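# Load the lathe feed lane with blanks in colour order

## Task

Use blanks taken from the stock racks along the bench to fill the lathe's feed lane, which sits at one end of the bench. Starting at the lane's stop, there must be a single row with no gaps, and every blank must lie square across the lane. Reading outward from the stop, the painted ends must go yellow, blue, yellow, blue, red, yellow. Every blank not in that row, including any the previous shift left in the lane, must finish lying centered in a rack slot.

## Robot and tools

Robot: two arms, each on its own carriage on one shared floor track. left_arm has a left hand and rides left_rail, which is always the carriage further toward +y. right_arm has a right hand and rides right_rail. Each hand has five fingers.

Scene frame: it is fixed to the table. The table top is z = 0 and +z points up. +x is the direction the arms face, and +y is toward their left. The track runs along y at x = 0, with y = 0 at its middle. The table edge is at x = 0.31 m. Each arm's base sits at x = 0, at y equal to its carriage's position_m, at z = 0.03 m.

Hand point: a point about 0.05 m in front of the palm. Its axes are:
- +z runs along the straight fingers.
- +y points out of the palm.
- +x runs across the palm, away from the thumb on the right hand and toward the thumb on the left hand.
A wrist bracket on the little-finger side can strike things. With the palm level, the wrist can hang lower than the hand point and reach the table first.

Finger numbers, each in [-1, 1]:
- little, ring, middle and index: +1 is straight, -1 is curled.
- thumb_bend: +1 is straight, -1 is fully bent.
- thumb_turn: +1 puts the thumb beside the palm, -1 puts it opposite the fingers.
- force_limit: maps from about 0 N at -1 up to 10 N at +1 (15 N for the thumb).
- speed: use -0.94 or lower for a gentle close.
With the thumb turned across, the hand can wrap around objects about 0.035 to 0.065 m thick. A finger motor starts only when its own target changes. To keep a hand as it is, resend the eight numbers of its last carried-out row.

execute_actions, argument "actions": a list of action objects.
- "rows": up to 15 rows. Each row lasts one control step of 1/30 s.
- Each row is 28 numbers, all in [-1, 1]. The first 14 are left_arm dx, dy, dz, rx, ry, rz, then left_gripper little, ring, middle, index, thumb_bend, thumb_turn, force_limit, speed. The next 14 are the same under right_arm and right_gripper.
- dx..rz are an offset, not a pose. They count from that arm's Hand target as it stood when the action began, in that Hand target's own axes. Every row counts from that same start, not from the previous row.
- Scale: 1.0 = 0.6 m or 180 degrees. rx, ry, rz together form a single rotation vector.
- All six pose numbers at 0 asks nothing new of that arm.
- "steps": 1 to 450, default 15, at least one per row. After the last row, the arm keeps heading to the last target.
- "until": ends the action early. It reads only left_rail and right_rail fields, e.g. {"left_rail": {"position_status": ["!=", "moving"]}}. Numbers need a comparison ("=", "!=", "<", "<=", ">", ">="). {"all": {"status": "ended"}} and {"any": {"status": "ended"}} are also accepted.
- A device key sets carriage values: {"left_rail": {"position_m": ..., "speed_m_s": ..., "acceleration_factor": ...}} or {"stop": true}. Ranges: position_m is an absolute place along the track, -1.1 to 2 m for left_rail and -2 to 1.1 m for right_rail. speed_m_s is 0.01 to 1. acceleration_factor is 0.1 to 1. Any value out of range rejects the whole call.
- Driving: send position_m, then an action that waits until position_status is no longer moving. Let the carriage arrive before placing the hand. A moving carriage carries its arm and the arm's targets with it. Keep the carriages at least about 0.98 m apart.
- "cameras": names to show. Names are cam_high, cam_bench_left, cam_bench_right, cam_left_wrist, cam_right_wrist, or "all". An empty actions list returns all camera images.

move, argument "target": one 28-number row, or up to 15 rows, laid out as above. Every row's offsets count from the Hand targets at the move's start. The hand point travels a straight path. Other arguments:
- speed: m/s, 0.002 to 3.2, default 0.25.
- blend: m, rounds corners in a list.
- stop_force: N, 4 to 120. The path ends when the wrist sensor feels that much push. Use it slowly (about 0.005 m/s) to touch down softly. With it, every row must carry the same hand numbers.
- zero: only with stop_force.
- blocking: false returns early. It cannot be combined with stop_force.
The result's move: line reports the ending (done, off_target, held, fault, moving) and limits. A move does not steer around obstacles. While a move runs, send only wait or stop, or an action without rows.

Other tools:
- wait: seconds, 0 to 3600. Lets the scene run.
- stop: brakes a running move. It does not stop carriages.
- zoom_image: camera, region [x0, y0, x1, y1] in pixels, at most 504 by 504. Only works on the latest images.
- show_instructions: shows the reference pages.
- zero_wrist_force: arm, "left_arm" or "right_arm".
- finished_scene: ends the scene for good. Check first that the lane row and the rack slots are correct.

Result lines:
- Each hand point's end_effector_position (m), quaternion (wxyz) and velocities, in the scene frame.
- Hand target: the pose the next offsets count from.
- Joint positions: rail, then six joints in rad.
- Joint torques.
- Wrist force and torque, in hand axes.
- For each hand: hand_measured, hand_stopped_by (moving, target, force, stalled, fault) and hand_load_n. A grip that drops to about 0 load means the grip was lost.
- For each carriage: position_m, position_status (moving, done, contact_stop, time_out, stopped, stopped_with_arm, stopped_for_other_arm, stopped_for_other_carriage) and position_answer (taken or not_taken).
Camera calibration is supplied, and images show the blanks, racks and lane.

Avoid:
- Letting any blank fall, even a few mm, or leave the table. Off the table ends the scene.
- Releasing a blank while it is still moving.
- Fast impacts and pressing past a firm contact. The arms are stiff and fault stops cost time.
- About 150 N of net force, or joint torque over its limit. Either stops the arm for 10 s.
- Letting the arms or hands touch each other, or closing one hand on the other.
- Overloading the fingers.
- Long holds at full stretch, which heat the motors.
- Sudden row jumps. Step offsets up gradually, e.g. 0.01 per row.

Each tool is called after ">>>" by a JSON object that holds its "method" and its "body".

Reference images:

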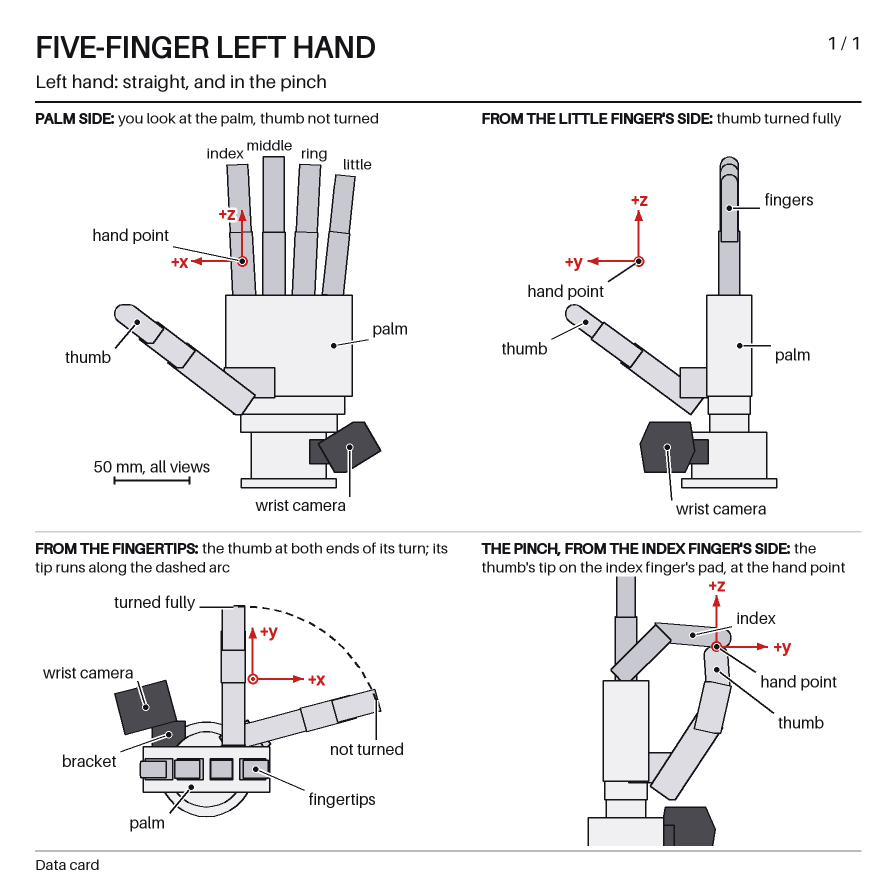

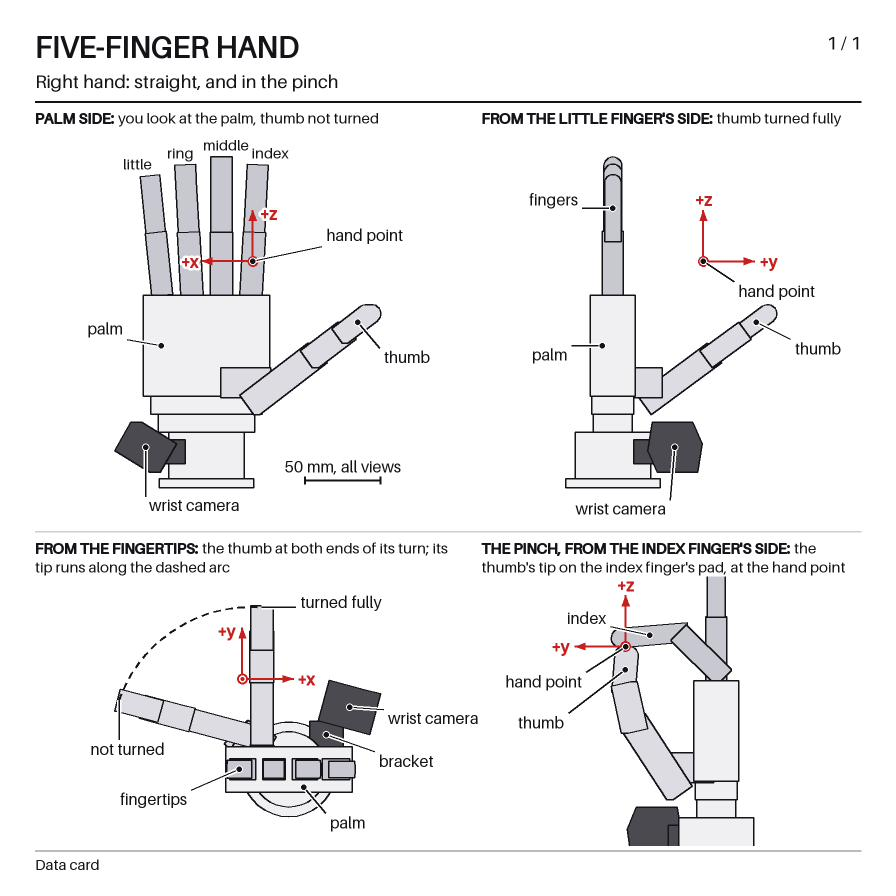

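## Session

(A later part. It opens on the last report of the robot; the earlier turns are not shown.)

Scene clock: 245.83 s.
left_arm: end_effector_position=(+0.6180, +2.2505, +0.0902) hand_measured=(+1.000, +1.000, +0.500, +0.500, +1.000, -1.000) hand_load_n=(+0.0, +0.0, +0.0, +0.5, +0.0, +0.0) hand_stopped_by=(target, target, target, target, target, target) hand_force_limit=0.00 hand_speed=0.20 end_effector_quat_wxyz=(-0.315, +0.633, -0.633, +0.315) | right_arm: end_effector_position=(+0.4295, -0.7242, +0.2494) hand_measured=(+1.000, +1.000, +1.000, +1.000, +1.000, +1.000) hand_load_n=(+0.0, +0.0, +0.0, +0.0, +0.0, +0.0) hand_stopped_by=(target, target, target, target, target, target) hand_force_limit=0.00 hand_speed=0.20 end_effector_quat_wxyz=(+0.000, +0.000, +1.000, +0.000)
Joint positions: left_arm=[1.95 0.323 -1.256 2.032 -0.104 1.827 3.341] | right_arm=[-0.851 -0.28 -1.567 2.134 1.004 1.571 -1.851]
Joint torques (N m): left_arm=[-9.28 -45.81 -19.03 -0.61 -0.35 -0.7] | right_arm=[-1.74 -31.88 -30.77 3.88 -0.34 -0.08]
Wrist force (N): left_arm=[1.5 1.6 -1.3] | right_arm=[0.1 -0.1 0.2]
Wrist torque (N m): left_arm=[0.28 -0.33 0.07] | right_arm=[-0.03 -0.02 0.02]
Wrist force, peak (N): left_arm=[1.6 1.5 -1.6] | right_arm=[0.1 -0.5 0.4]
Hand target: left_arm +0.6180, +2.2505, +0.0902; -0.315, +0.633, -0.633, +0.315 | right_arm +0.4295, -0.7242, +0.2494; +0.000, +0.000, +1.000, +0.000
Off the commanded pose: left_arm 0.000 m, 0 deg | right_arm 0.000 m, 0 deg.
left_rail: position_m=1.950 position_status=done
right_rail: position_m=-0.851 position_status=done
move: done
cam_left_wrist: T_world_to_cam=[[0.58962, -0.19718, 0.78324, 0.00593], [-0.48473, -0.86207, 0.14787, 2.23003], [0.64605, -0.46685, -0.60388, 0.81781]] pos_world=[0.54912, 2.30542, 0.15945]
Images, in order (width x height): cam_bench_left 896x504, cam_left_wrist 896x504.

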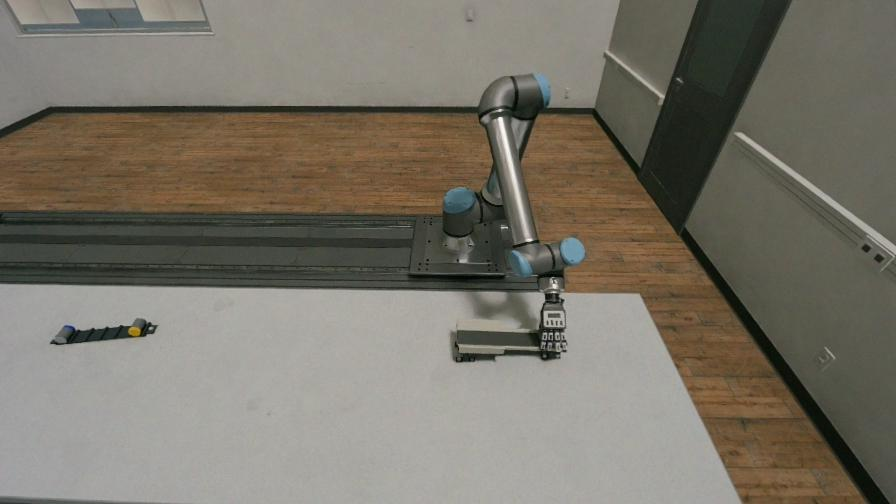

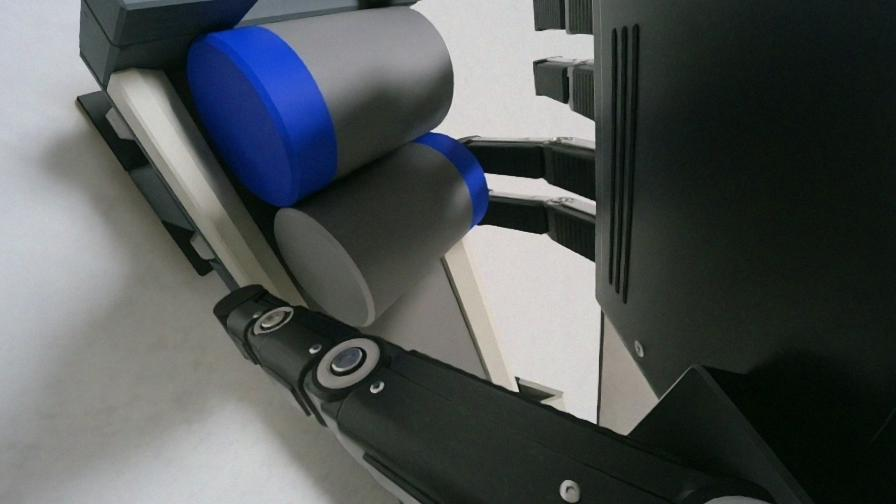

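>>> {"method": "move", "body": {"target": [0,0.004,0.003,0,0,0,1,1,0.1,0.1,0.5,-1,-0.4,-0.94,0,0,0,0,0,0,1,1,1,1,1,1,0,0.2], "cameras": ["cam_left_wrist"], "speed": 0.05}}

>>> {"method": "zoom_image", "body": {"camera": "cam_left_wrist", "region": [150, 50, 600, 450]}}

Scene clock: 262.53 s.
left_arm: end_effector_position=(+0.6180, +2.2505, +0.0872) hand_measured=(+1.000, +1.000, +0.406, +0.400, +0.872, -1.000) hand_load_n=(+0.0, +0.0, +3.5, +3.5, +4.0, +0.0) hand_stopped_by=(target, target, force, force, force, target) hand_force_limit=-0.40 hand_speed=-0.94 end_effector_quat_wxyz=(-0.315, +0.633, -0.633, +0.315) | right_arm: end_effector_position=(+0.4295, -0.7242, +0.2494) hand_measured=(+1.000, +1.000, +1.000, +1.000, +1.000, +1.000) hand_load_n=(+0.0, +0.0, +0.0, +0.0, +0.0, +0.0) hand_stopped_by=(target, target, target, target, target, target) hand_force_limit=0.00 hand_speed=0.20 end_effector_quat_wxyz=(+0.000, +0.000, +1.000, +0.000)
Joint positions: left_arm=[1.95 0.323 -1.252 2.033 -0.11 1.827 3.341] | right_arm=[-0.851 -0.28 -1.567 2.134 1.004 1.571 -1.851]
Joint torques (N m): left_arm=[8.23 -44.27 -16.55 4.16 0.83 -1.52] | right_arm=[-0.99 -35.95 -30.31 4.4 -0.45 -0.52]
Wrist force (N): left_arm=[1.6 -6.4 -4.9] | right_arm=[0.2 -0.2 0.2]
Wrist torque (N m): left_arm=[0.14 -0.38 0.11] | right_arm=[-0.04 -0.04 0.02]
Wrist force, peak (N): left_arm=[1.6 -6.4 -4.9] | right_arm=[0.3 -0.2 0.6]
Hand target: left_arm +0.6180, +2.2505, +0.0872; -0.315, +0.633, -0.633, +0.315 | right_arm +0.4295, -0.7242, +0.2494; +0.000, +0.000, +1.000, +0.000
Off the commanded pose: left_arm 0.000 m, 0 deg | right_arm 0.000 m, 0 deg.
left_rail: position_m=1.950 position_status=done
right_rail: position_m=-0.851 position_status=done
move: done
cam_left_wrist: T_world_to_cam=[[0.58966, -0.19721, 0.78321, 0.00833], [-0.48476, -0.86205, 0.1479, 2.23044], [0.646, -0.46688, -0.60391, 0.81611]] pos_world=[0.54912, 2.30542, 0.15645]

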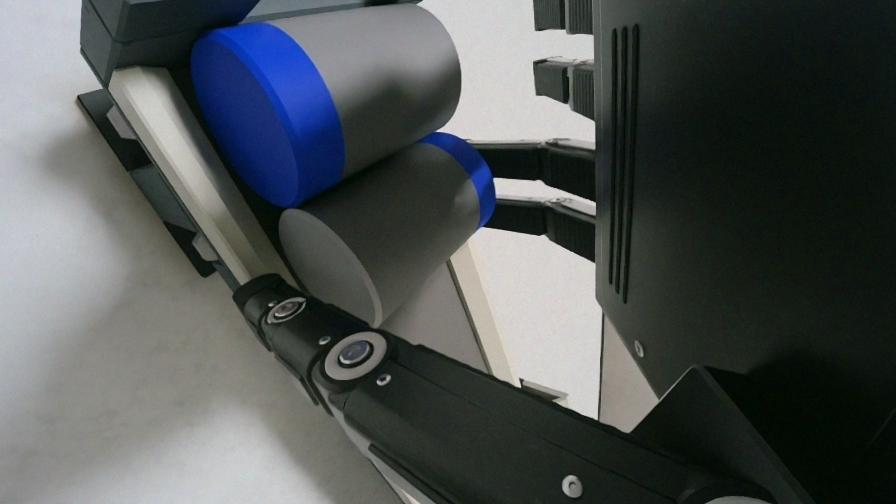

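Scaled by 1.120 from the camera's image (finer frame: 1280x720).

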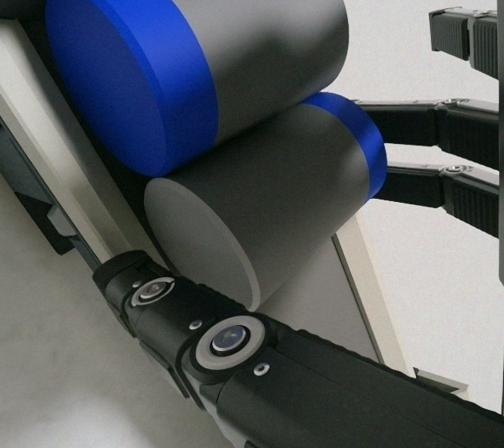

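>>> {"method": "move", "body": {"target": [[0,0,0,0,0,0,1,1,0.5,0.5,1,-1,-0.4,0.2,0,0,0,0,0,0,1,1,1,1,1,1,0,0.2],[0,-0.0084,-0.0063,0,0,0,1,1,0.5,0.5,1,-1,-0.4,0.2,0,0,0,0,0,0,1,1,1,1,1,1,0,0.2]], "speed": 0.05}}

>>> {"method": "move", "body": {"target": [0,0,0,0,0,0,1,1,0.1,0.1,0.5,-1,-0.6,-0.94,0,0,0,0,0,0,1,1,1,1,1,1,0,0.2], "cameras": ["cam_left_wrist"]}}

>>> {"method": "zoom_image", "body": {"camera": "cam_left_wrist", "region": [150, 50, 600, 450]}}

Scene clock: 274.93 s.
left_arm: end_effector_position=(+0.6180, +2.2505, +0.0934) hand_measured=(+1.000, +1.000, +0.500, +0.500, +1.000, -1.000) hand_load_n=(+0.0, +0.0, +0.0, +0.0, +0.0, +0.0) hand_stopped_by=(target, target, target, target, target, target) hand_force_limit=-0.40 hand_speed=0.20 end_effector_quat_wxyz=(-0.315, +0.633, -0.633, +0.315) | right_arm: end_effector_position=(+0.4295, -0.7242, +0.2494) hand_measured=(+1.000, +1.000, +1.000, +1.000, +1.000, +1.000) hand_load_n=(+0.0, +0.0, +0.0, +0.0, +0.0, +0.0) hand_stopped_by=(target, target, target, target, target, target) hand_force_limit=0.00 hand_speed=0.20 end_effector_quat_wxyz=(+0.000, +0.000, +1.000, +0.000)
Joint positions: left_arm=[1.95 0.323 -1.26 2.03 -0.098 1.827 3.341] | right_arm=[-0.851 -0.28 -1.567 2.134 1.004 1.571 -1.851]
Joint torques (N m): left_arm=[12.71 -70.66 -39.35 3 0.09 -0.57] | right_arm=[1.71 -34.37 -30.93 3.72 -0.45 -0.47]
Wrist force (N): left_arm=[1.4 1.6 -1.1] | right_arm=[0.0 0.1 0.5]
Wrist torque (N m): left_arm=[0.27 -0.31 0.07] | right_arm=[0.00 -0.01 0.01]
Wrist force, peak (N): left_arm=[1.4 -6.6 -5.0] | right_arm=[0.1 -0.5 0.5]
Hand target: left_arm +0.6180, +2.2505, +0.0935; -0.315, +0.633, -0.633, +0.315 | right_arm +0.4295, -0.7242, +0.2494; +0.000, +0.000, +1.000, +0.000
Off the commanded pose: left_arm 0.000 m, 0 deg | right_arm 0.000 m, 0 deg.
left_rail: position_m=1.950 position_status=done
right_rail: position_m=-0.851 position_status=done
move: done

Scene clock: 278.03 s.
left_arm: end_effector_position=(+0.6180, +2.2505, +0.0935) hand_measured=(+1.000, +1.000, +0.214, +0.218, +0.750, -1.000) hand_load_n=(+0.0, +0.0, +3.5, +2.5, +3.0, +0.0) hand_stopped_by=(target, target, force, force, force, target) hand_force_limit=-0.60 hand_speed=-0.94 end_effector_quat_wxyz=(-0.315, +0.633, -0.633, +0.315) | right_arm: end_effector_position=(+0.4295, -0.7242, +0.2494) hand_measured=(+1.000, +1.000, +1.000, +1.000, +1.000, +1.000) hand_load_n=(+0.0, +0.0, +0.0, +0.0, +0.0, +0.0) hand_stopped_by=(target, target, target, target, target, target) hand_force_limit=0.00 hand_speed=0.20 end_effector_quat_wxyz=(+0.000, +0.000, +1.000, +0.000)
Joint positions: left_arm=[1.95 0.323 -1.26 2.03 -0.098 1.827 3.341] | right_arm=[-0.851 -0.28 -1.567 2.134 1.004 1.571 -1.851]
Joint torques (N m): left_arm=[2.6 -72.04 -26.1 3.59 -1 -1.99] | right_arm=[-0.83 -34.94 -29.86 4.21 -0.28 -0.27]
Wrist force (N): left_arm=[2.0 1.3 2.5] | right_arm=[0.0 -0.2 0.2]
Wrist torque (N m): left_arm=[0.31 -0.17 0.03] | right_arm=[-0.03 -0.01 0.01]
Wrist force, peak (N): left_arm=[2.7 -0.7 3.7] | right_arm=[-0.2 -0.4 0.5]
Hand target: left_arm +0.6180, +2.2505, +0.0935; -0.315, +0.633, -0.633, +0.315 | right_arm +0.4295, -0.7242, +0.2494; +0.000, +0.000, +1.000, +0.000
Off the commanded pose: left_arm 0.000 m, 0 deg | right_arm 0.000 m, 0 deg.
left_rail: position_m=1.950 position_status=done
right_rail: position_m=-0.851 position_status=done
move: done
cam_left_wrist: T_world_to_cam=[[0.58962, -0.19718, 0.78324, 0.00335], [-0.48473, -0.86207, 0.14787, 2.22955], [0.64605, -0.46685, -0.60388, 0.81981]] pos_world=[0.54912, 2.30542, 0.16275]

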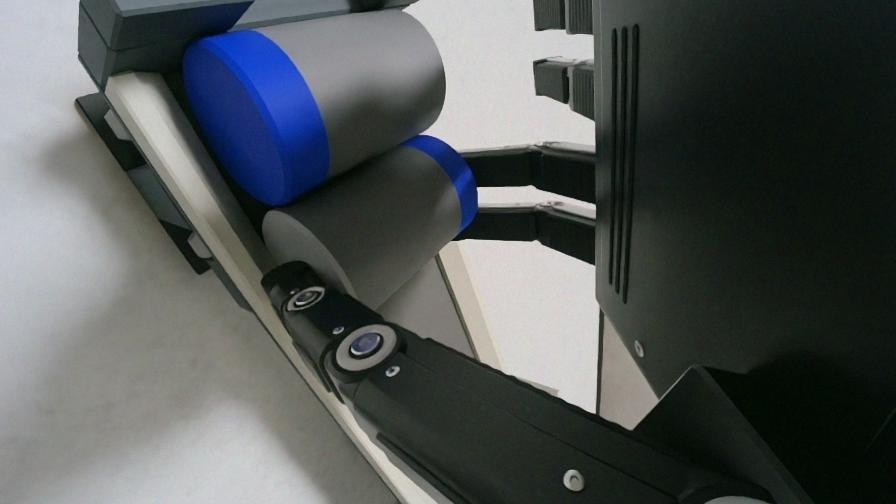

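Scaled by 1.120 from the camera's image (finer frame: 1280x720).

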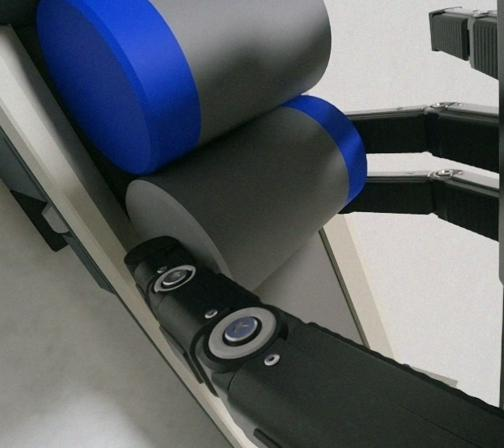

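>>> {"method": "move", "body": {"target": [[0,0,0,0,0,0,1,1,0.0,0.0,0.4,-1,0.2,-0.94,0,0,0,0,0,0,1,1,1,1,1,1,0,0.2],[0,-0.0266,-0.0201,0,0,0,1,1,0.0,0.0,0.4,-1,0.2,-0.94,0,0,0,0,0,0,1,1,1,1,1,1,0,0.2]], "speed": 0.03, "cameras": ["cam_left_wrist"]}}

>>> {"method": "zoom_image", "body": {"camera": "cam_left_wrist", "region": [150, 50, 600, 450]}}

Scene clock: 284.07 s.
left_arm: end_effector_position=(+0.6180, +2.2505, +0.1134) hand_measured=(+1.000, +1.000, +0.204, +0.204, +0.724, -1.000) hand_load_n=(+0.0, +0.0, +5.0, +2.5, +9.0, +0.5) hand_stopped_by=(target, target, force, force, force, target) hand_force_limit=0.20 hand_speed=-0.94 end_effector_quat_wxyz=(-0.315, +0.633, -0.633, +0.315) | right_arm: end_effector_position=(+0.4295, -0.7242, +0.2494) hand_measured=(+1.000, +1.000, +1.000, +1.000, +1.000, +1.000) hand_load_n=(+0.0, +0.0, +0.0, +0.0, +0.0, +0.0) hand_stopped_by=(target, target, target, target, target, target) hand_force_limit=0.00 hand_speed=0.20 end_effector_quat_wxyz=(+0.000, +0.000, +1.000, +0.000)
Joint positions: left_arm=[1.95 0.323 -1.284 2.017 -0.061 1.827 3.341] | right_arm=[-0.851 -0.28 -1.567 2.134 1.004 1.571 -1.851]
Joint torques (N m): left_arm=[-0.28 -75.21 -42.69 2.89 -0.38 -1.65] | right_arm=[-0.43 -33.84 -31.44 4.25 -0.31 -0.29]
Wrist force (N): left_arm=[1.3 5.9 2.2] | right_arm=[0.1 -0.1 0.1]
Wrist torque (N m): left_arm=[0.29 -0.20 0.02] | right_arm=[0.00 -0.02 0.02]
Wrist force, peak (N): left_arm=[2.1 -1.3 6.7] | right_arm=[0.4 -0.4 0.4]
Hand target: left_arm +0.6180, +2.2505, +0.1135; -0.315, +0.633, -0.633, +0.315 | right_arm +0.4295, -0.7242, +0.2494; +0.000, +0.000, +1.000, +0.000
Off the commanded pose: left_arm 0.000 m, 0 deg | right_arm 0.000 m, 0 deg.
left_rail: position_m=1.950 position_status=done
right_rail: position_m=-0.851 position_status=done
move: done
cam_left_wrist: T_world_to_cam=[[0.58962, -0.19718, 0.78324, -0.01224], [-0.48473, -0.86207, 0.14787, 2.2266], [0.64605, -0.46685, -0.60388, 0.83182]] pos_world=[0.54912, 2.30542, 0.18265]

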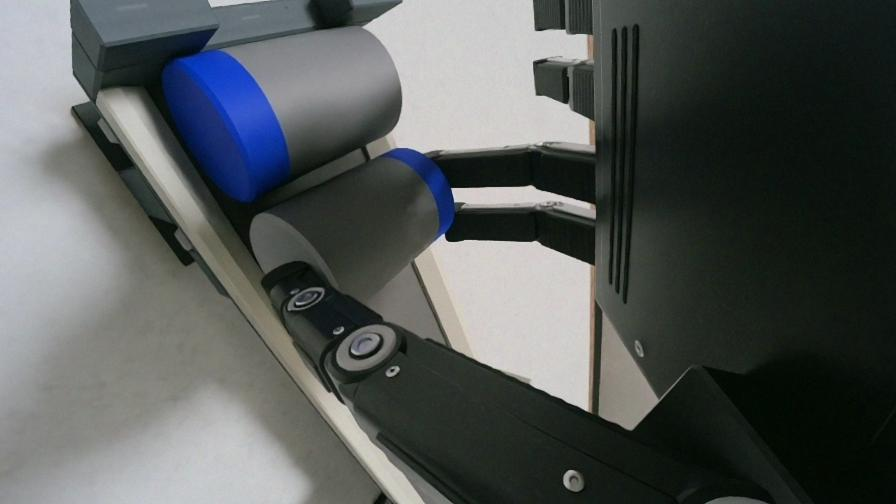

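Scaled by 1.120 from the camera's image (finer frame: 1280x720).

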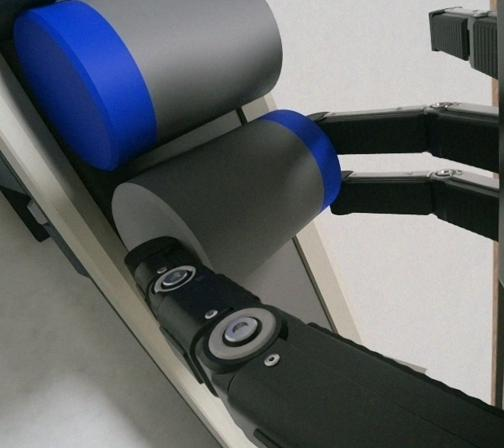

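>>> {"method": "move", "body": {"target": [0,0,0,0,0,0,1,1,-0.1,-0.1,0.3,-1,0.7,-0.94,0,0,0,0,0,0,1,1,1,1,1,1,0,0.2], "speed": 0.03, "cameras": ["cam_left_wrist"]}}

>>> {"method": "zoom_image", "body": {"camera": "cam_left_wrist", "region": [150, 50, 600, 450]}}

Scene clock: 289.23 s.
left_arm: end_effector_position=(+0.6180, +2.2505, +0.1135) hand_measured=(+1.000, +1.000, +0.180, +0.156, +0.726, -1.000) hand_load_n=(+0.0, +0.0, +6.0, +9.0, +17.0, +0.0) hand_stopped_by=(target, target, force, force, force, target) hand_force_limit=0.70 hand_speed=-0.94 end_effector_quat_wxyz=(-0.315, +0.633, -0.633, +0.315) | right_arm: end_effector_position=(+0.4295, -0.7242, +0.2494) hand_measured=(+1.000, +1.000, +1.000, +1.000, +1.000, +1.000) hand_load_n=(+0.0, +0.0, +0.0, +0.0, +0.0, +0.0) hand_stopped_by=(target, target, target, target, target, target) hand_force_limit=0.00 hand_speed=0.20 end_effector_quat_wxyz=(+0.000, +0.000, +1.000, +0.000)
Joint positions: left_arm=[1.95 0.323 -1.285 2.017 -0.061 1.827 3.341] | right_arm=[-0.851 -0.28 -1.567 2.134 1.004 1.571 -1.851]
Joint torques (N m): left_arm=[18.84 -75.38 -41.88 2.74 0.97 0.79] | right_arm=[0.41 -34.35 -30.19 4.43 0.08 -0.8]
Wrist force (N): left_arm=[1.1 6.2 2.7] | right_arm=[0.1 -0.1 0.3]
Wrist torque (N m): left_arm=[0.34 -0.15 0.00] | right_arm=[-0.01 -0.02 0.02]
Wrist force, peak (N): left_arm=[1.1 6.5 2.5] | right_arm=[0.0 -0.1 0.7]
Hand target: left_arm +0.6180, +2.2505, +0.1135; -0.315, +0.633, -0.633, +0.315 | right_arm +0.4295, -0.7242, +0.2494; +0.000, +0.000, +1.000, +0.000
Off the commanded pose: left_arm 0.000 m, 0 deg | right_arm 0.000 m, 0 deg.
left_rail: position_m=1.950 position_status=done
right_rail: position_m=-0.851 position_status=done
move: done
cam_left_wrist: T_world_to_cam=[[0.58962, -0.19718, 0.78324, -0.01232], [-0.48473, -0.86207, 0.14787, 2.22659], [0.64605, -0.46685, -0.60388, 0.83188]] pos_world=[0.54912, 2.30542, 0.18275]

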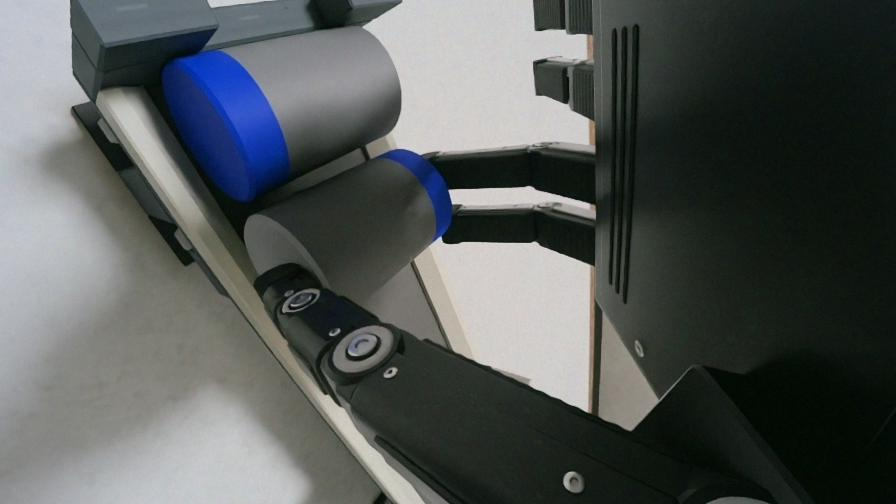

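Scaled by 1.120 from the camera's image (finer frame: 1280x720).

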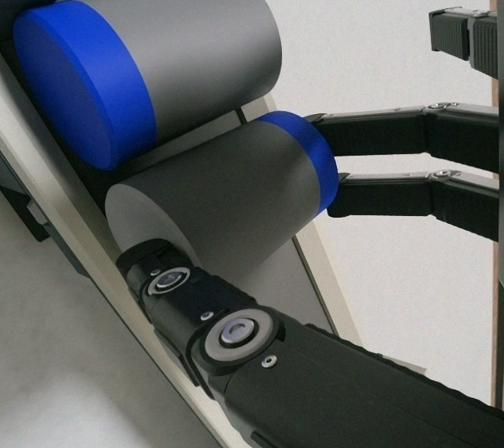

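>>> {"method": "move", "body": {"target": [0,-0.173,-0.1304,0,0,0,1,1,-0.1,-0.1,0.3,-1,0.7,-0.94,0,0,0,0,0,0,1,1,1,1,1,1,0,0.2], "speed": 0.15}}

>>> {"method": "execute_actions", "body": {"actions": [{"left_rail":{"position_m":0.31,"acceleration_factor":0.5},"steps":200,"until":{"left_rail":{"position_status":["!=","moving"]}}}], "cameras": ["cam_left_wrist","cam_bench_left","cam_high"]}}

Scene clock: 306.57 s.
left_arm: end_effector_position=(+0.6180, +2.2505, +0.2434) hand_measured=(+1.000, +1.000, +0.180, +0.156, +0.726, -1.000) hand_load_n=(+0.0, +0.0, +6.5, +9.0, +17.0, +0.0) hand_stopped_by=(target, target, force, force, force, target) hand_force_limit=0.70 hand_speed=-0.94 end_effector_quat_wxyz=(-0.315, +0.633, -0.633, +0.315) | right_arm: end_effector_position=(+0.4295, -0.7242, +0.2494) hand_measured=(+1.000, +1.000, +1.000, +1.000, +1.000, +1.000) hand_load_n=(+0.0, +0.0, +0.0, +0.0, +0.0, +0.0) hand_stopped_by=(target, target, target, target, target, target) hand_force_limit=0.00 hand_speed=0.20 end_effector_quat_wxyz=(+0.000, +0.000, +1.000, +0.000)
Joint positions: left_arm=[1.95 0.323 -1.417 1.909 0.18 1.827 3.34] | right_arm=[-0.851 -0.28 -1.567 2.134 1.004 1.571 -1.851]
Joint torques (N m): left_arm=[7.02 -71.14 -48.19 2.64 -0.3 2.04] | right_arm=[2.67 -34.21 -31.85 4.03 -0.18 0.19]
Wrist force (N): left_arm=[1.4 5.9 2.2] | right_arm=[-0.6 -0.3 0.3]
Wrist torque (N m): left_arm=[0.29 -0.29 0.12] | right_arm=[-0.06 0.08 -0.03]
Wrist force, peak (N): left_arm=[1.5 7.3 3.5] | right_arm=[-0.6 -0.3 0.3]
Hand target: left_arm +0.6180, +2.2505, +0.2435; -0.315, +0.633, -0.633, +0.315 | right_arm +0.4295, -0.7242, +0.2494; +0.000, +0.000, +1.000, +0.000
Off the commanded pose: left_arm 0.000 m, 0 deg | right_arm 0.000 m, 0 deg.
left_rail: position_m=1.950 position_status=done
right_rail: position_m=-0.851 position_status=done
move: done

Scene clock: 309.90 s.
left_arm: end_effector_position=(+0.6180, +0.6105, +0.2435) hand_measured=(+1.000, +1.000, +0.180, +0.156, +0.726, -1.000) hand_load_n=(+0.0, +0.0, +6.5, +9.0, +17.0, +0.0) hand_stopped_by=(target, target, force, force, force, target) hand_force_limit=0.70 hand_speed=-0.94 end_effector_quat_wxyz=(-0.315, +0.633, -0.633, +0.315) | right_arm: end_effector_position=(+0.4295, -0.7242, +0.2494) hand_measured=(+1.000, +1.000, +1.000, +1.000, +1.000, +1.000) hand_load_n=(+0.0, +0.0, +0.0, +0.0, +0.0, +0.0) hand_stopped_by=(target, target, target, target, target, target) hand_force_limit=0.00 hand_speed=0.20 end_effector_quat_wxyz=(+0.000, +0.000, +1.000, +0.000)
Joint positions: left_arm=[0.31 0.323 -1.417 1.909 0.18 1.827 3.341] | right_arm=[-0.851 -0.28 -1.567 2.134 1.004 1.571 -1.851]
Joint torques (N m): left_arm=[15.08 -55.74 -37.73 1.78 1.37 2.6] | right_arm=[2.68 -34.55 -30.94 4.29 0.13 -0.84]
Wrist force (N): left_arm=[1.5 5.9 2.5] | right_arm=[0.0 -0.1 0.3]
Wrist torque (N m): left_arm=[0.27 -0.30 0.11] | right_arm=[-0.03 -0.01 0.01]
Wrist force, peak (N): left_arm=[3.4 6.0 2.5] | right_arm=[0.3 -0.4 0.4]
Hand target: left_arm +0.6180, +0.6105, +0.2435; -0.315, +0.633, -0.633, +0.315 | right_arm +0.4295, -0.7242, +0.2494; +0.000, +0.000, +1.000, +0.000
Off the commanded pose: left_arm 0.000 m, 0 deg | right_arm 0.000 m, 0 deg.
left_rail: position_m=0.310 position_status=done
right_rail: position_m=-0.851 position_status=done
cam_left_wrist: T_world_to_cam=[[0.58962, -0.19718, 0.78324, -0.4375], [-0.48473, -0.86207, 0.14787, 0.79365], [0.64605, -0.46685, -0.60388, 0.1448]] pos_world=[0.54912, 0.66552, 0.31275]
Images, in order (width x height): cam_high 896x504, cam_bench_left 896x504, cam_left_wrist 896x504.

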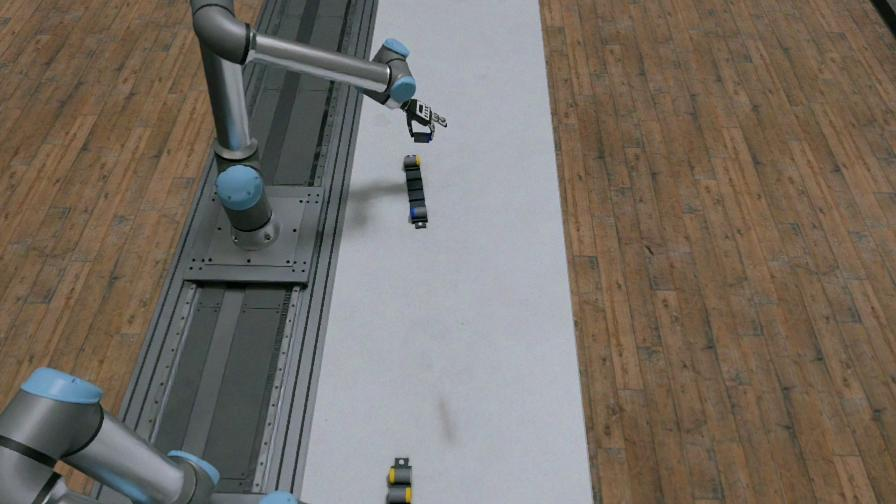

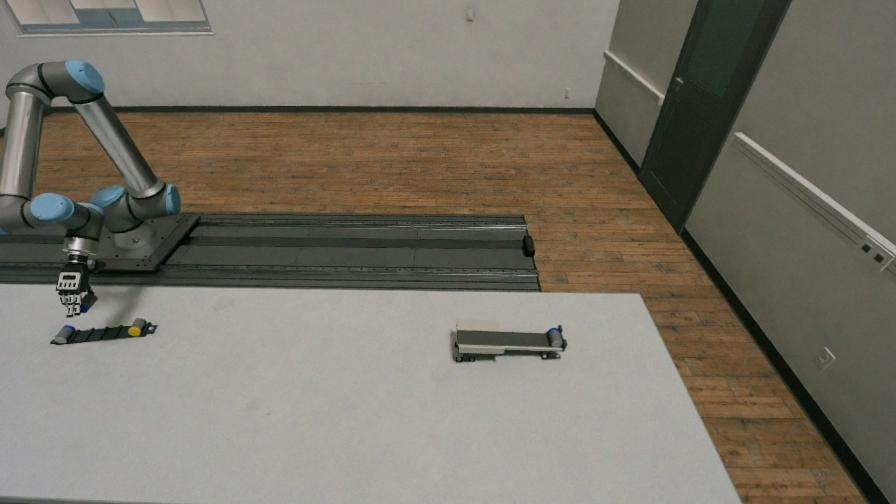

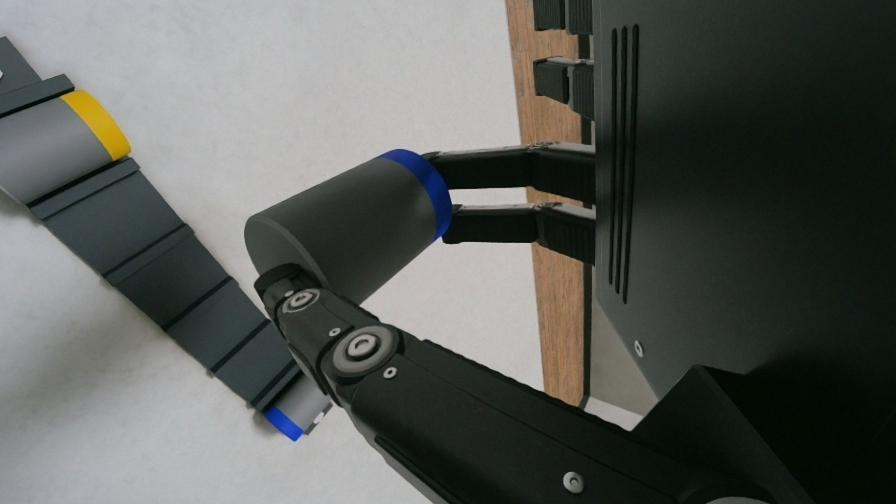

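>>> {"method": "zoom_image", "body": {"camera": "cam_left_wrist", "region": [0, 20, 340, 450]}}

>>> {"method": "zoom_image", "body": {"camera": "cam_high", "region": [380, 80, 460, 240]}}

Scaled by 1.172 from the camera's image (finer frame: 1280x720).

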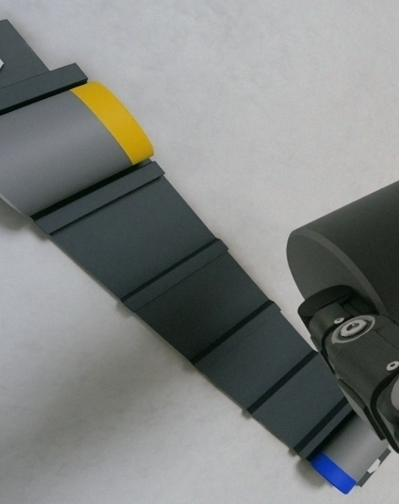

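Scaled by 3.150 from the camera's image (finer frame: 1280x720).

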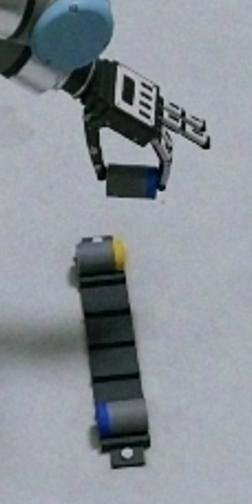

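>>> {"method": "move", "body": {"target": [0.0795,0.1853,0.0683,0,-0.0444,-0.0334,1,1,-0.1,-0.1,0.3,-1,0.7,-0.94,0,0,0,0,0,0,1,1,1,1,1,1,0,0.2], "speed": 0.15, "cameras": ["cam_left_wrist"]}}

>>> {"method": "zoom_image", "body": {"camera": "cam_left_wrist", "region": [0, 0, 450, 450]}}

Scene clock: 338.97 s.
left_arm: end_effector_position=(+0.5838, +0.5628, +0.1301) hand_measured=(+1.000, +1.000, +0.180, +0.156, +0.726, -1.000) hand_load_n=(+0.0, +0.0, +6.5, +9.0, +17.0, +0.0) hand_stopped_by=(target, target, force, force, force, target) hand_force_limit=0.70 hand_speed=-0.94 end_effector_quat_wxyz=(-0.342, +0.686, -0.575, +0.287) | right_arm: end_effector_position=(+0.4295, -0.7242, +0.2494) hand_measured=(+1.000, +1.000, +1.000, +1.000, +1.000, +1.000) hand_load_n=(+0.0, +0.0, +0.0, +0.0, +0.0, +0.0) hand_stopped_by=(target, target, target, target, target, target) hand_force_limit=0.00 hand_speed=0.20 end_effector_quat_wxyz=(+0.000, +0.000, +1.000, +0.000)
Joint positions: left_arm=[0.31 0.184 -1.423 2.155 -0.086 1.578 3.148] | right_arm=[-0.851 -0.28 -1.567 2.134 1.004 1.571 -1.851]
Joint torques (N m): left_arm=[-11.82 -37.39 -22.52 -1.59 -1.4 -2.37] | right_arm=[1.97 -35.04 -31.78 3.85 0.14 -0.93]
Wrist force (N): left_arm=[0.5 5.8 2.6] | right_arm=[0.1 -0.4 0.3]
Wrist torque (N m): left_arm=[0.11 -0.03 -0.01] | right_arm=[-0.06 -0.02 0.01]
Wrist force, peak (N): left_arm=[1.6 7.1 2.9] | right_arm=[0.2 -0.4 0.7]
Hand target: left_arm +0.5838, +0.5628, +0.1300; -0.342, +0.686, -0.575, +0.287 | right_arm +0.4295, -0.7242, +0.2494; +0.000, +0.000, +1.000, +0.000
Off the commanded pose: left_arm 0.000 m, 0 deg | right_arm 0.000 m, 0 deg.
left_rail: position_m=0.310 position_status=done
right_rail: position_m=-0.851 position_status=done
move: done
cam_left_wrist: T_world_to_cam=[[0.61493, -0.09195, 0.78321, -0.41195], [-0.32777, -0.93312, 0.1478, 0.701], [0.71724, -0.3476, -0.60394, -0.03259]] pos_world=[0.50647, 0.60491, 0.19935]

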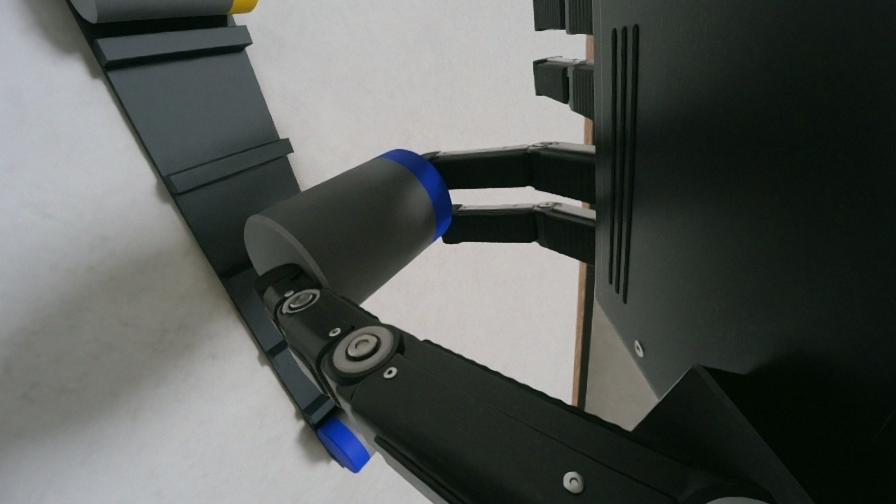

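Scaled by 1.120 from the camera's image (finer frame: 1280x720).

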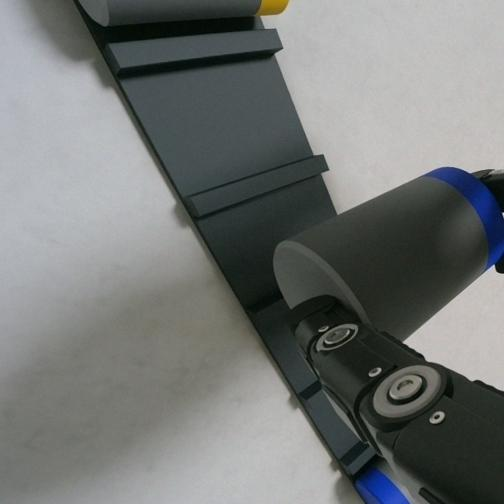

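>>> {"method": "move", "body": {"target": [0.0018,0.0811,0.0582,0,0,0,1,1,-0.1,-0.1,0.3,-1,0.7,-0.94,0,0,0,0,0,0,1,1,1,1,1,1,0,0.2], "speed": 0.08, "cameras": ["cam_left_wrist"]}}

>>> {"method": "zoom_image", "body": {"camera": "cam_left_wrist", "region": [0, 0, 450, 450]}}

Scene clock: 351.67 s.
left_arm: end_effector_position=(+0.5826, +0.5615, +0.0702) hand_measured=(+1.000, +1.000, +0.180, +0.156, +0.726, -1.000) hand_load_n=(+0.0, +0.0, +6.0, +9.0, +17.0, +0.0) hand_stopped_by=(target, target, force, force, force, target) hand_force_limit=0.70 hand_speed=-0.94 end_effector_quat_wxyz=(-0.342, +0.686, -0.575, +0.287) | right_arm: end_effector_position=(+0.4295, -0.7242, +0.2494) hand_measured=(+1.000, +1.000, +1.000, +1.000, +1.000, +1.000) hand_load_n=(+0.0, +0.0, +0.0, +0.0, +0.0, +0.0) hand_stopped_by=(target, target, target, target, target, target) hand_force_limit=0.00 hand_speed=0.20 end_effector_quat_wxyz=(+0.000, +0.000, +1.000, +0.000)
Joint positions: left_arm=[0.31 0.182 -1.34 2.198 -0.212 1.576 3.146] | right_arm=[-0.851 -0.28 -1.567 2.134 1.004 1.571 -1.851]
Joint torques (N m): left_arm=[-11.2 -41.12 -17.92 -1.79 -1.29 -2.24] | right_arm=[2.6 -33.67 -29.94 3.94 -0.06 -0.53]
Wrist force (N): left_arm=[0.6 5.9 3.0] | right_arm=[0.1 -0.2 0.4]
Wrist torque (N m): left_arm=[0.20 -0.08 -0.05] | right_arm=[-0.05 -0.02 0.02]
Wrist force, peak (N): left_arm=[0.9 6.5 3.0] | right_arm=[0.4 -0.3 0.6]
Hand target: left_arm +0.5826, +0.5615, +0.0701; -0.342, +0.686, -0.575, +0.287 | right_arm +0.4295, -0.7242, +0.2494; +0.000, +0.000, +1.000, +0.000
Off the commanded pose: left_arm 0.000 m, 0 deg | right_arm 0.000 m, 0 deg.
left_rail: position_m=0.310 position_status=done
right_rail: position_m=-0.851 position_status=done
move: done
cam_left_wrist: T_world_to_cam=[[0.61496, -0.09189, 0.78319, -0.36441], [-0.32766, -0.93316, 0.1478, 0.70818], [0.71726, -0.34751, -0.60396, -0.06835]] pos_world=[0.50517, 0.60361, 0.13945]

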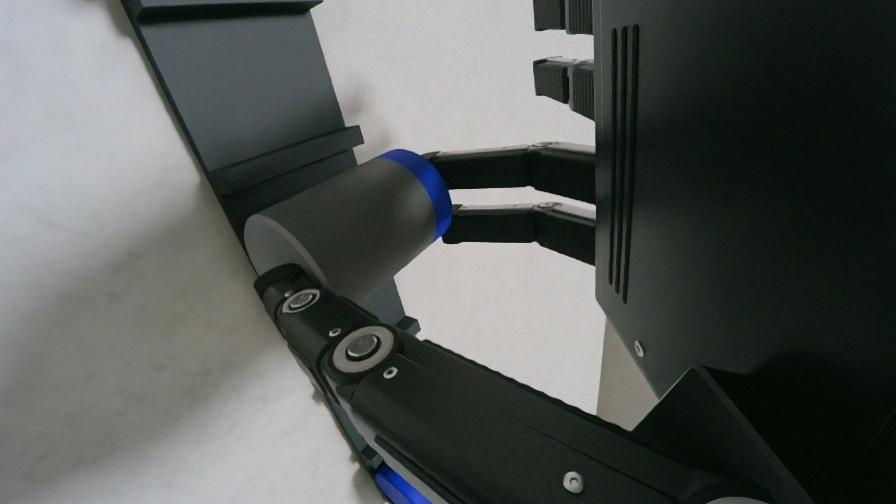

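Scaled by 1.120 from the camera's image (finer frame: 1280x720).

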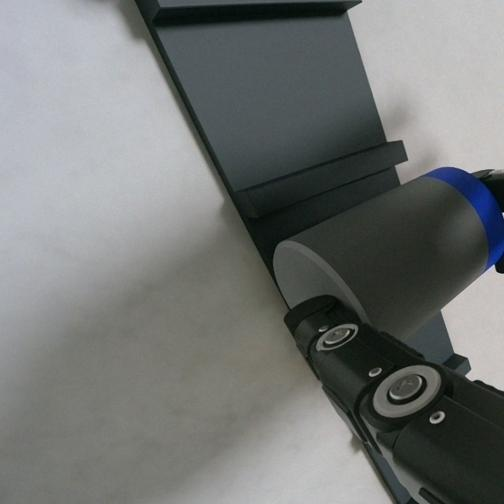

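>>> {"method": "move", "body": {"target": [0,0.0266,0.0201,0,0,0,1,1,-0.1,-0.1,0.3,-1,0.7,-0.94,0,0,0,0,0,0,1,1,1,1,1,1,0,0.2], "speed": 0.008, "stop_force": 4, "cameras": ["cam_left_wrist"]}}

>>> {"method": "zoom_image", "body": {"camera": "cam_left_wrist", "region": [0, 0, 450, 450]}}

Scene clock: 358.80 s.
left_arm: end_effector_position=(+0.5826, +0.5615, +0.0542) hand_measured=(+1.000, +1.000, +0.180, +0.156, +0.726, -1.000) hand_load_n=(+0.0, +0.0, +6.5, +9.0, +17.0, +0.0) hand_stopped_by=(target, target, force, force, force, target) hand_force_limit=0.70 hand_speed=-0.94 end_effector_quat_wxyz=(-0.342, +0.686, -0.575, +0.287) | right_arm: end_effector_position=(+0.4295, -0.7242, +0.2494) hand_measured=(+1.000, +1.000, +1.000, +1.000, +1.000, +1.000) hand_load_n=(+0.0, +0.0, +0.0, +0.0, -0.5, +0.0) hand_stopped_by=(target, target, target, target, target, target) hand_force_limit=0.00 hand_speed=0.20 end_effector_quat_wxyz=(+0.000, +0.000, +1.000, +0.000)
Joint positions: left_arm=[0.31 0.182 -1.315 2.207 -0.246 1.576 3.146] | right_arm=[-0.851 -0.28 -1.567 2.134 1.004 1.571 -1.851]
Joint torques (N m): left_arm=[-9.2 -66.66 -37 2.11 -0.73 -1.59] | right_arm=[2.24 -36.2 -31.69 4.68 -0.54 -0.86]
Wrist force (N): left_arm=[0.8 5.2 2.7] | right_arm=[0.0 -0.5 0.3]
Wrist torque (N m): left_arm=[0.10 -0.12 -0.02] | right_arm=[-0.07 -0.02 0.01]
Wrist force, peak (N): left_arm=[0.6 6.2 2.9] | right_arm=[0.1 -0.6 0.5]
Hand target: left_arm +0.5826, +0.5615, +0.0542; -0.342, +0.686, -0.575, +0.287 (not the last commanded pose) | right_arm +0.4295, -0.7242, +0.2494; +0.000, +0.000, +1.000, +0.000
Off the commanded pose: left_arm 0.004 m, 0 deg | right_arm 0.000 m, 0 deg.
left_rail: position_m=0.310 position_status=done
right_rail: position_m=-0.851 position_status=done
move: contact (left_arm)
cam_left_wrist: T_world_to_cam=[[0.61496, -0.09189, 0.78319, -0.35194], [-0.32766, -0.93316, 0.1478, 0.71058], [0.71726, -0.34751, -0.60396, -0.07808]] pos_world=[0.50527, 0.60361, 0.12345]

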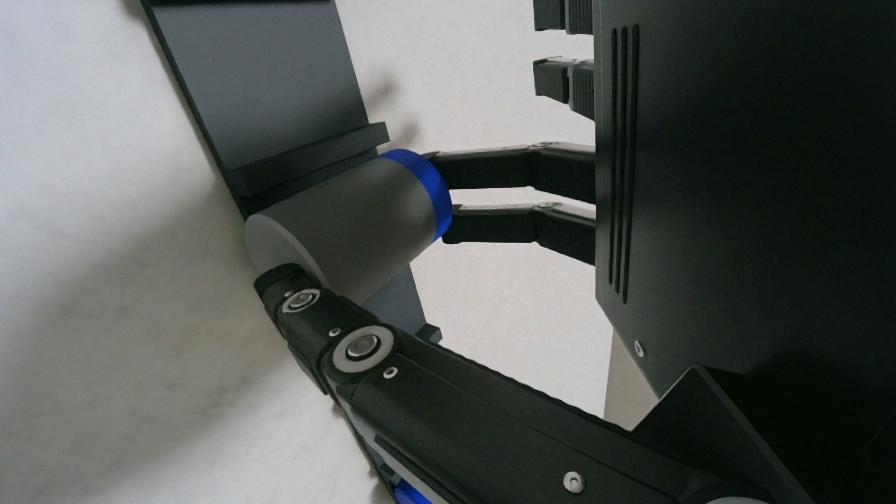

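Scaled by 1.120 from the camera's image (finer frame: 1280x720).

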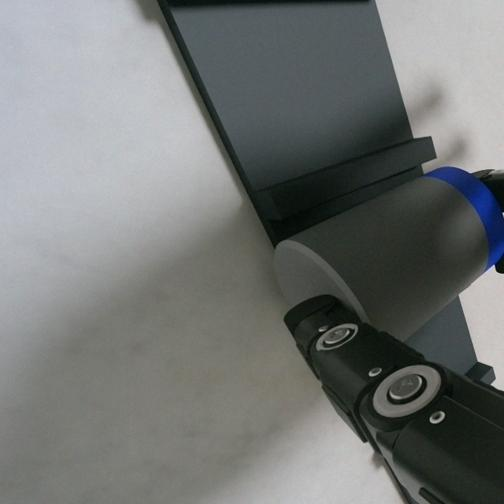

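>>> {"method": "move", "body": {"target": [0,0.0016,0.0012,0,0,0,1,1,-0.1,-0.1,0.3,-1,0.7,-0.94,0,0,0,0,0,0,1,1,1,1,1,1,0,0.2], "speed": 0.004}}

Scene clock: 364.13 s.
left_arm: end_effector_position=(+0.5827, +0.5615, +0.0531) hand_measured=(+1.000, +1.000, +0.180, +0.156, +0.726, -1.000) hand_load_n=(+0.0, +0.0, +4.0, +6.5, +19.5, +0.0) hand_stopped_by=(target, target, force, force, force, target) hand_force_limit=0.70 hand_speed=-0.94 end_effector_quat_wxyz=(-0.342, +0.686, -0.575, +0.287) | right_arm: end_effector_position=(+0.4295, -0.7242, +0.2494) hand_measured=(+1.000, +1.000, +1.000, +1.000, +1.000, +1.000) hand_load_n=(-0.5, +0.0, +0.0, +0.0, +0.0, +0.0) hand_stopped_by=(target, target, target, target, target, target) hand_force_limit=0.00 hand_speed=0.20 end_effector_quat_wxyz=(+0.000, +0.000, +1.000, +0.000)
Joint positions: left_arm=[0.31 0.182 -1.314 2.208 -0.248 1.576 3.146] | right_arm=[-0.851 -0.28 -1.567 2.134 1.004 1.571 -1.851]
Joint torques (N m): left_arm=[-5.87 -36.77 -17.14 -2.16 -1 -1.59] | right_arm=[1.31 -35.2 -30.2 3.82 -0.54 -1.05]
Wrist force (N): left_arm=[1.1 0.9 -8.9] | right_arm=[0.2 -0.2 0.3]
Wrist torque (N m): left_arm=[0.17 -0.25 0.02] | right_arm=[-0.03 -0.04 0.02]
Wrist force, peak (N): left_arm=[1.1 0.9 -8.9] | right_arm=[0.3 0.3 0.7]
Hand target: left_arm +0.5826, +0.5615, +0.0530; -0.342, +0.686, -0.575, +0.287 | right_arm +0.4295, -0.7242, +0.2494; +0.000, +0.000, +1.000, +0.000
Off the commanded pose: left_arm 0.000 m, 0 deg | right_arm 0.000 m, 0 deg.
left_rail: position_m=0.310 position_status=done
right_rail: position_m=-0.851 position_status=done
move: done

>>> {"method": "move", "body": {"target": [[0,0,0,0,0,0,1,1,0.5,0.5,1,-1,0.7,-0.8,0,0,0,0,0,0,1,1,1,1,1,1,0,0.2],[0,-0.0333,-0.025,0,0,0,1,1,0.5,0.5,1,-1,0.7,-0.8,0,0,0,0,0,0,1,1,1,1,1,1,0,0.2]], "speed": 0.05, "cameras": ["cam_left_wrist"]}}

>>> {"method": "zoom_image", "body": {"camera": "cam_left_wrist", "region": [0, 0, 450, 450]}}

Scene clock: 371.60 s.
left_arm: end_effector_position=(+0.5827, +0.5615, +0.0779) hand_measured=(+1.000, +1.000, +0.500, +0.500, +1.000, -1.000) hand_load_n=(+0.0, +0.0, +0.0, +0.0, +0.0, +0.0) hand_stopped_by=(target, target, target, target, target, target) hand_force_limit=0.70 hand_speed=-0.80 end_effector_quat_wxyz=(-0.342, +0.686, -0.575, +0.287) | right_arm: end_effector_position=(+0.4295, -0.7242, +0.2494) hand_measured=(+1.000, +1.000, +1.000, +1.000, +1.000, +1.000) hand_load_n=(+0.0, +0.0, +0.0, +0.0, +0.0, +0.0) hand_stopped_by=(target, target, target, target, target, target) hand_force_limit=0.00 hand_speed=0.20 end_effector_quat_wxyz=(+0.000, +0.000, +1.000, +0.000)
Joint positions: left_arm=[0.31 0.182 -1.352 2.194 -0.196 1.576 3.146] | right_arm=[-0.851 -0.28 -1.567 2.134 1.004 1.571 -1.851]
Joint torques (N m): left_arm=[-9.07 -59.49 -36.57 3.17 -0.24 -1.55] | right_arm=[1.15 -34.69 -31.22 4.39 -0.04 -0.75]
Wrist force (N): left_arm=[0.9 1.4 -1.3] | right_arm=[0.4 0.0 0.2]
Wrist torque (N m): left_arm=[0.21 -0.20 0.04] | right_arm=[0.00 -0.06 0.04]
Wrist force, peak (N): left_arm=[1.3 0.9 -9.3] | right_arm=[0.4 -0.5 0.5]
Hand target: left_arm +0.5827, +0.5615, +0.0780; -0.342, +0.686, -0.575, +0.287 | right_arm +0.4295, -0.7242, +0.2494; +0.000, +0.000, +1.000, +0.000
Off the commanded pose: left_arm 0.000 m, 0 deg | right_arm 0.000 m, 0 deg.
left_rail: position_m=0.310 position_status=done
right_rail: position_m=-0.851 position_status=done
move: done
cam_left_wrist: T_world_to_cam=[[0.61496, -0.09189, 0.78319, -0.3705], [-0.32766, -0.93316, 0.1478, 0.70708], [0.71726, -0.34751, -0.60396, -0.06377]] pos_world=[0.50527, 0.60361, 0.14715]

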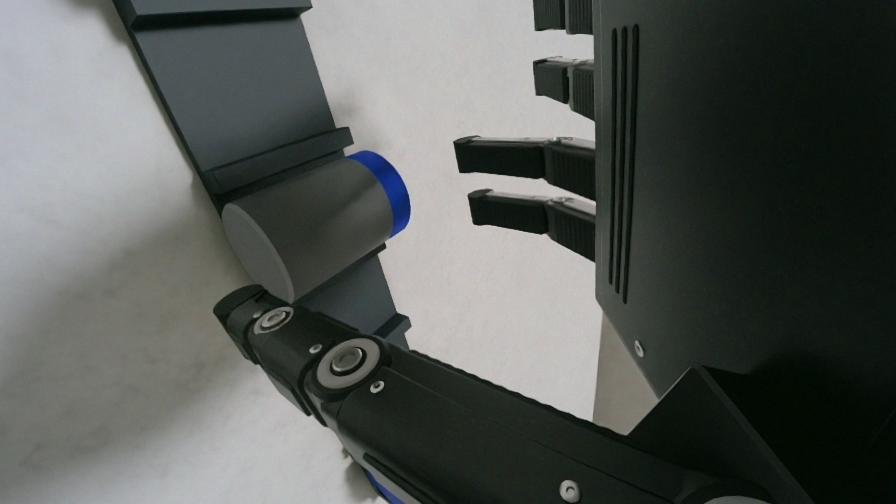

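Scaled by 1.120 from the camera's image (finer frame: 1280x720).

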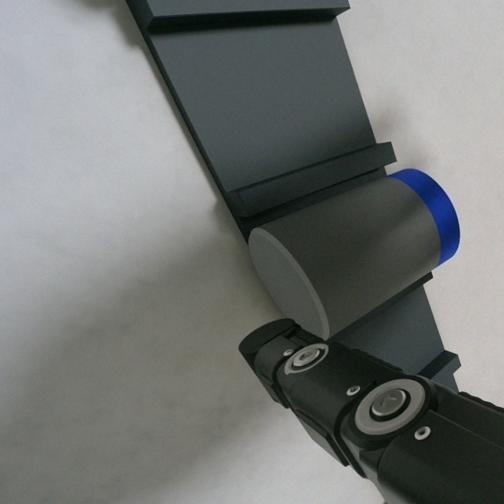

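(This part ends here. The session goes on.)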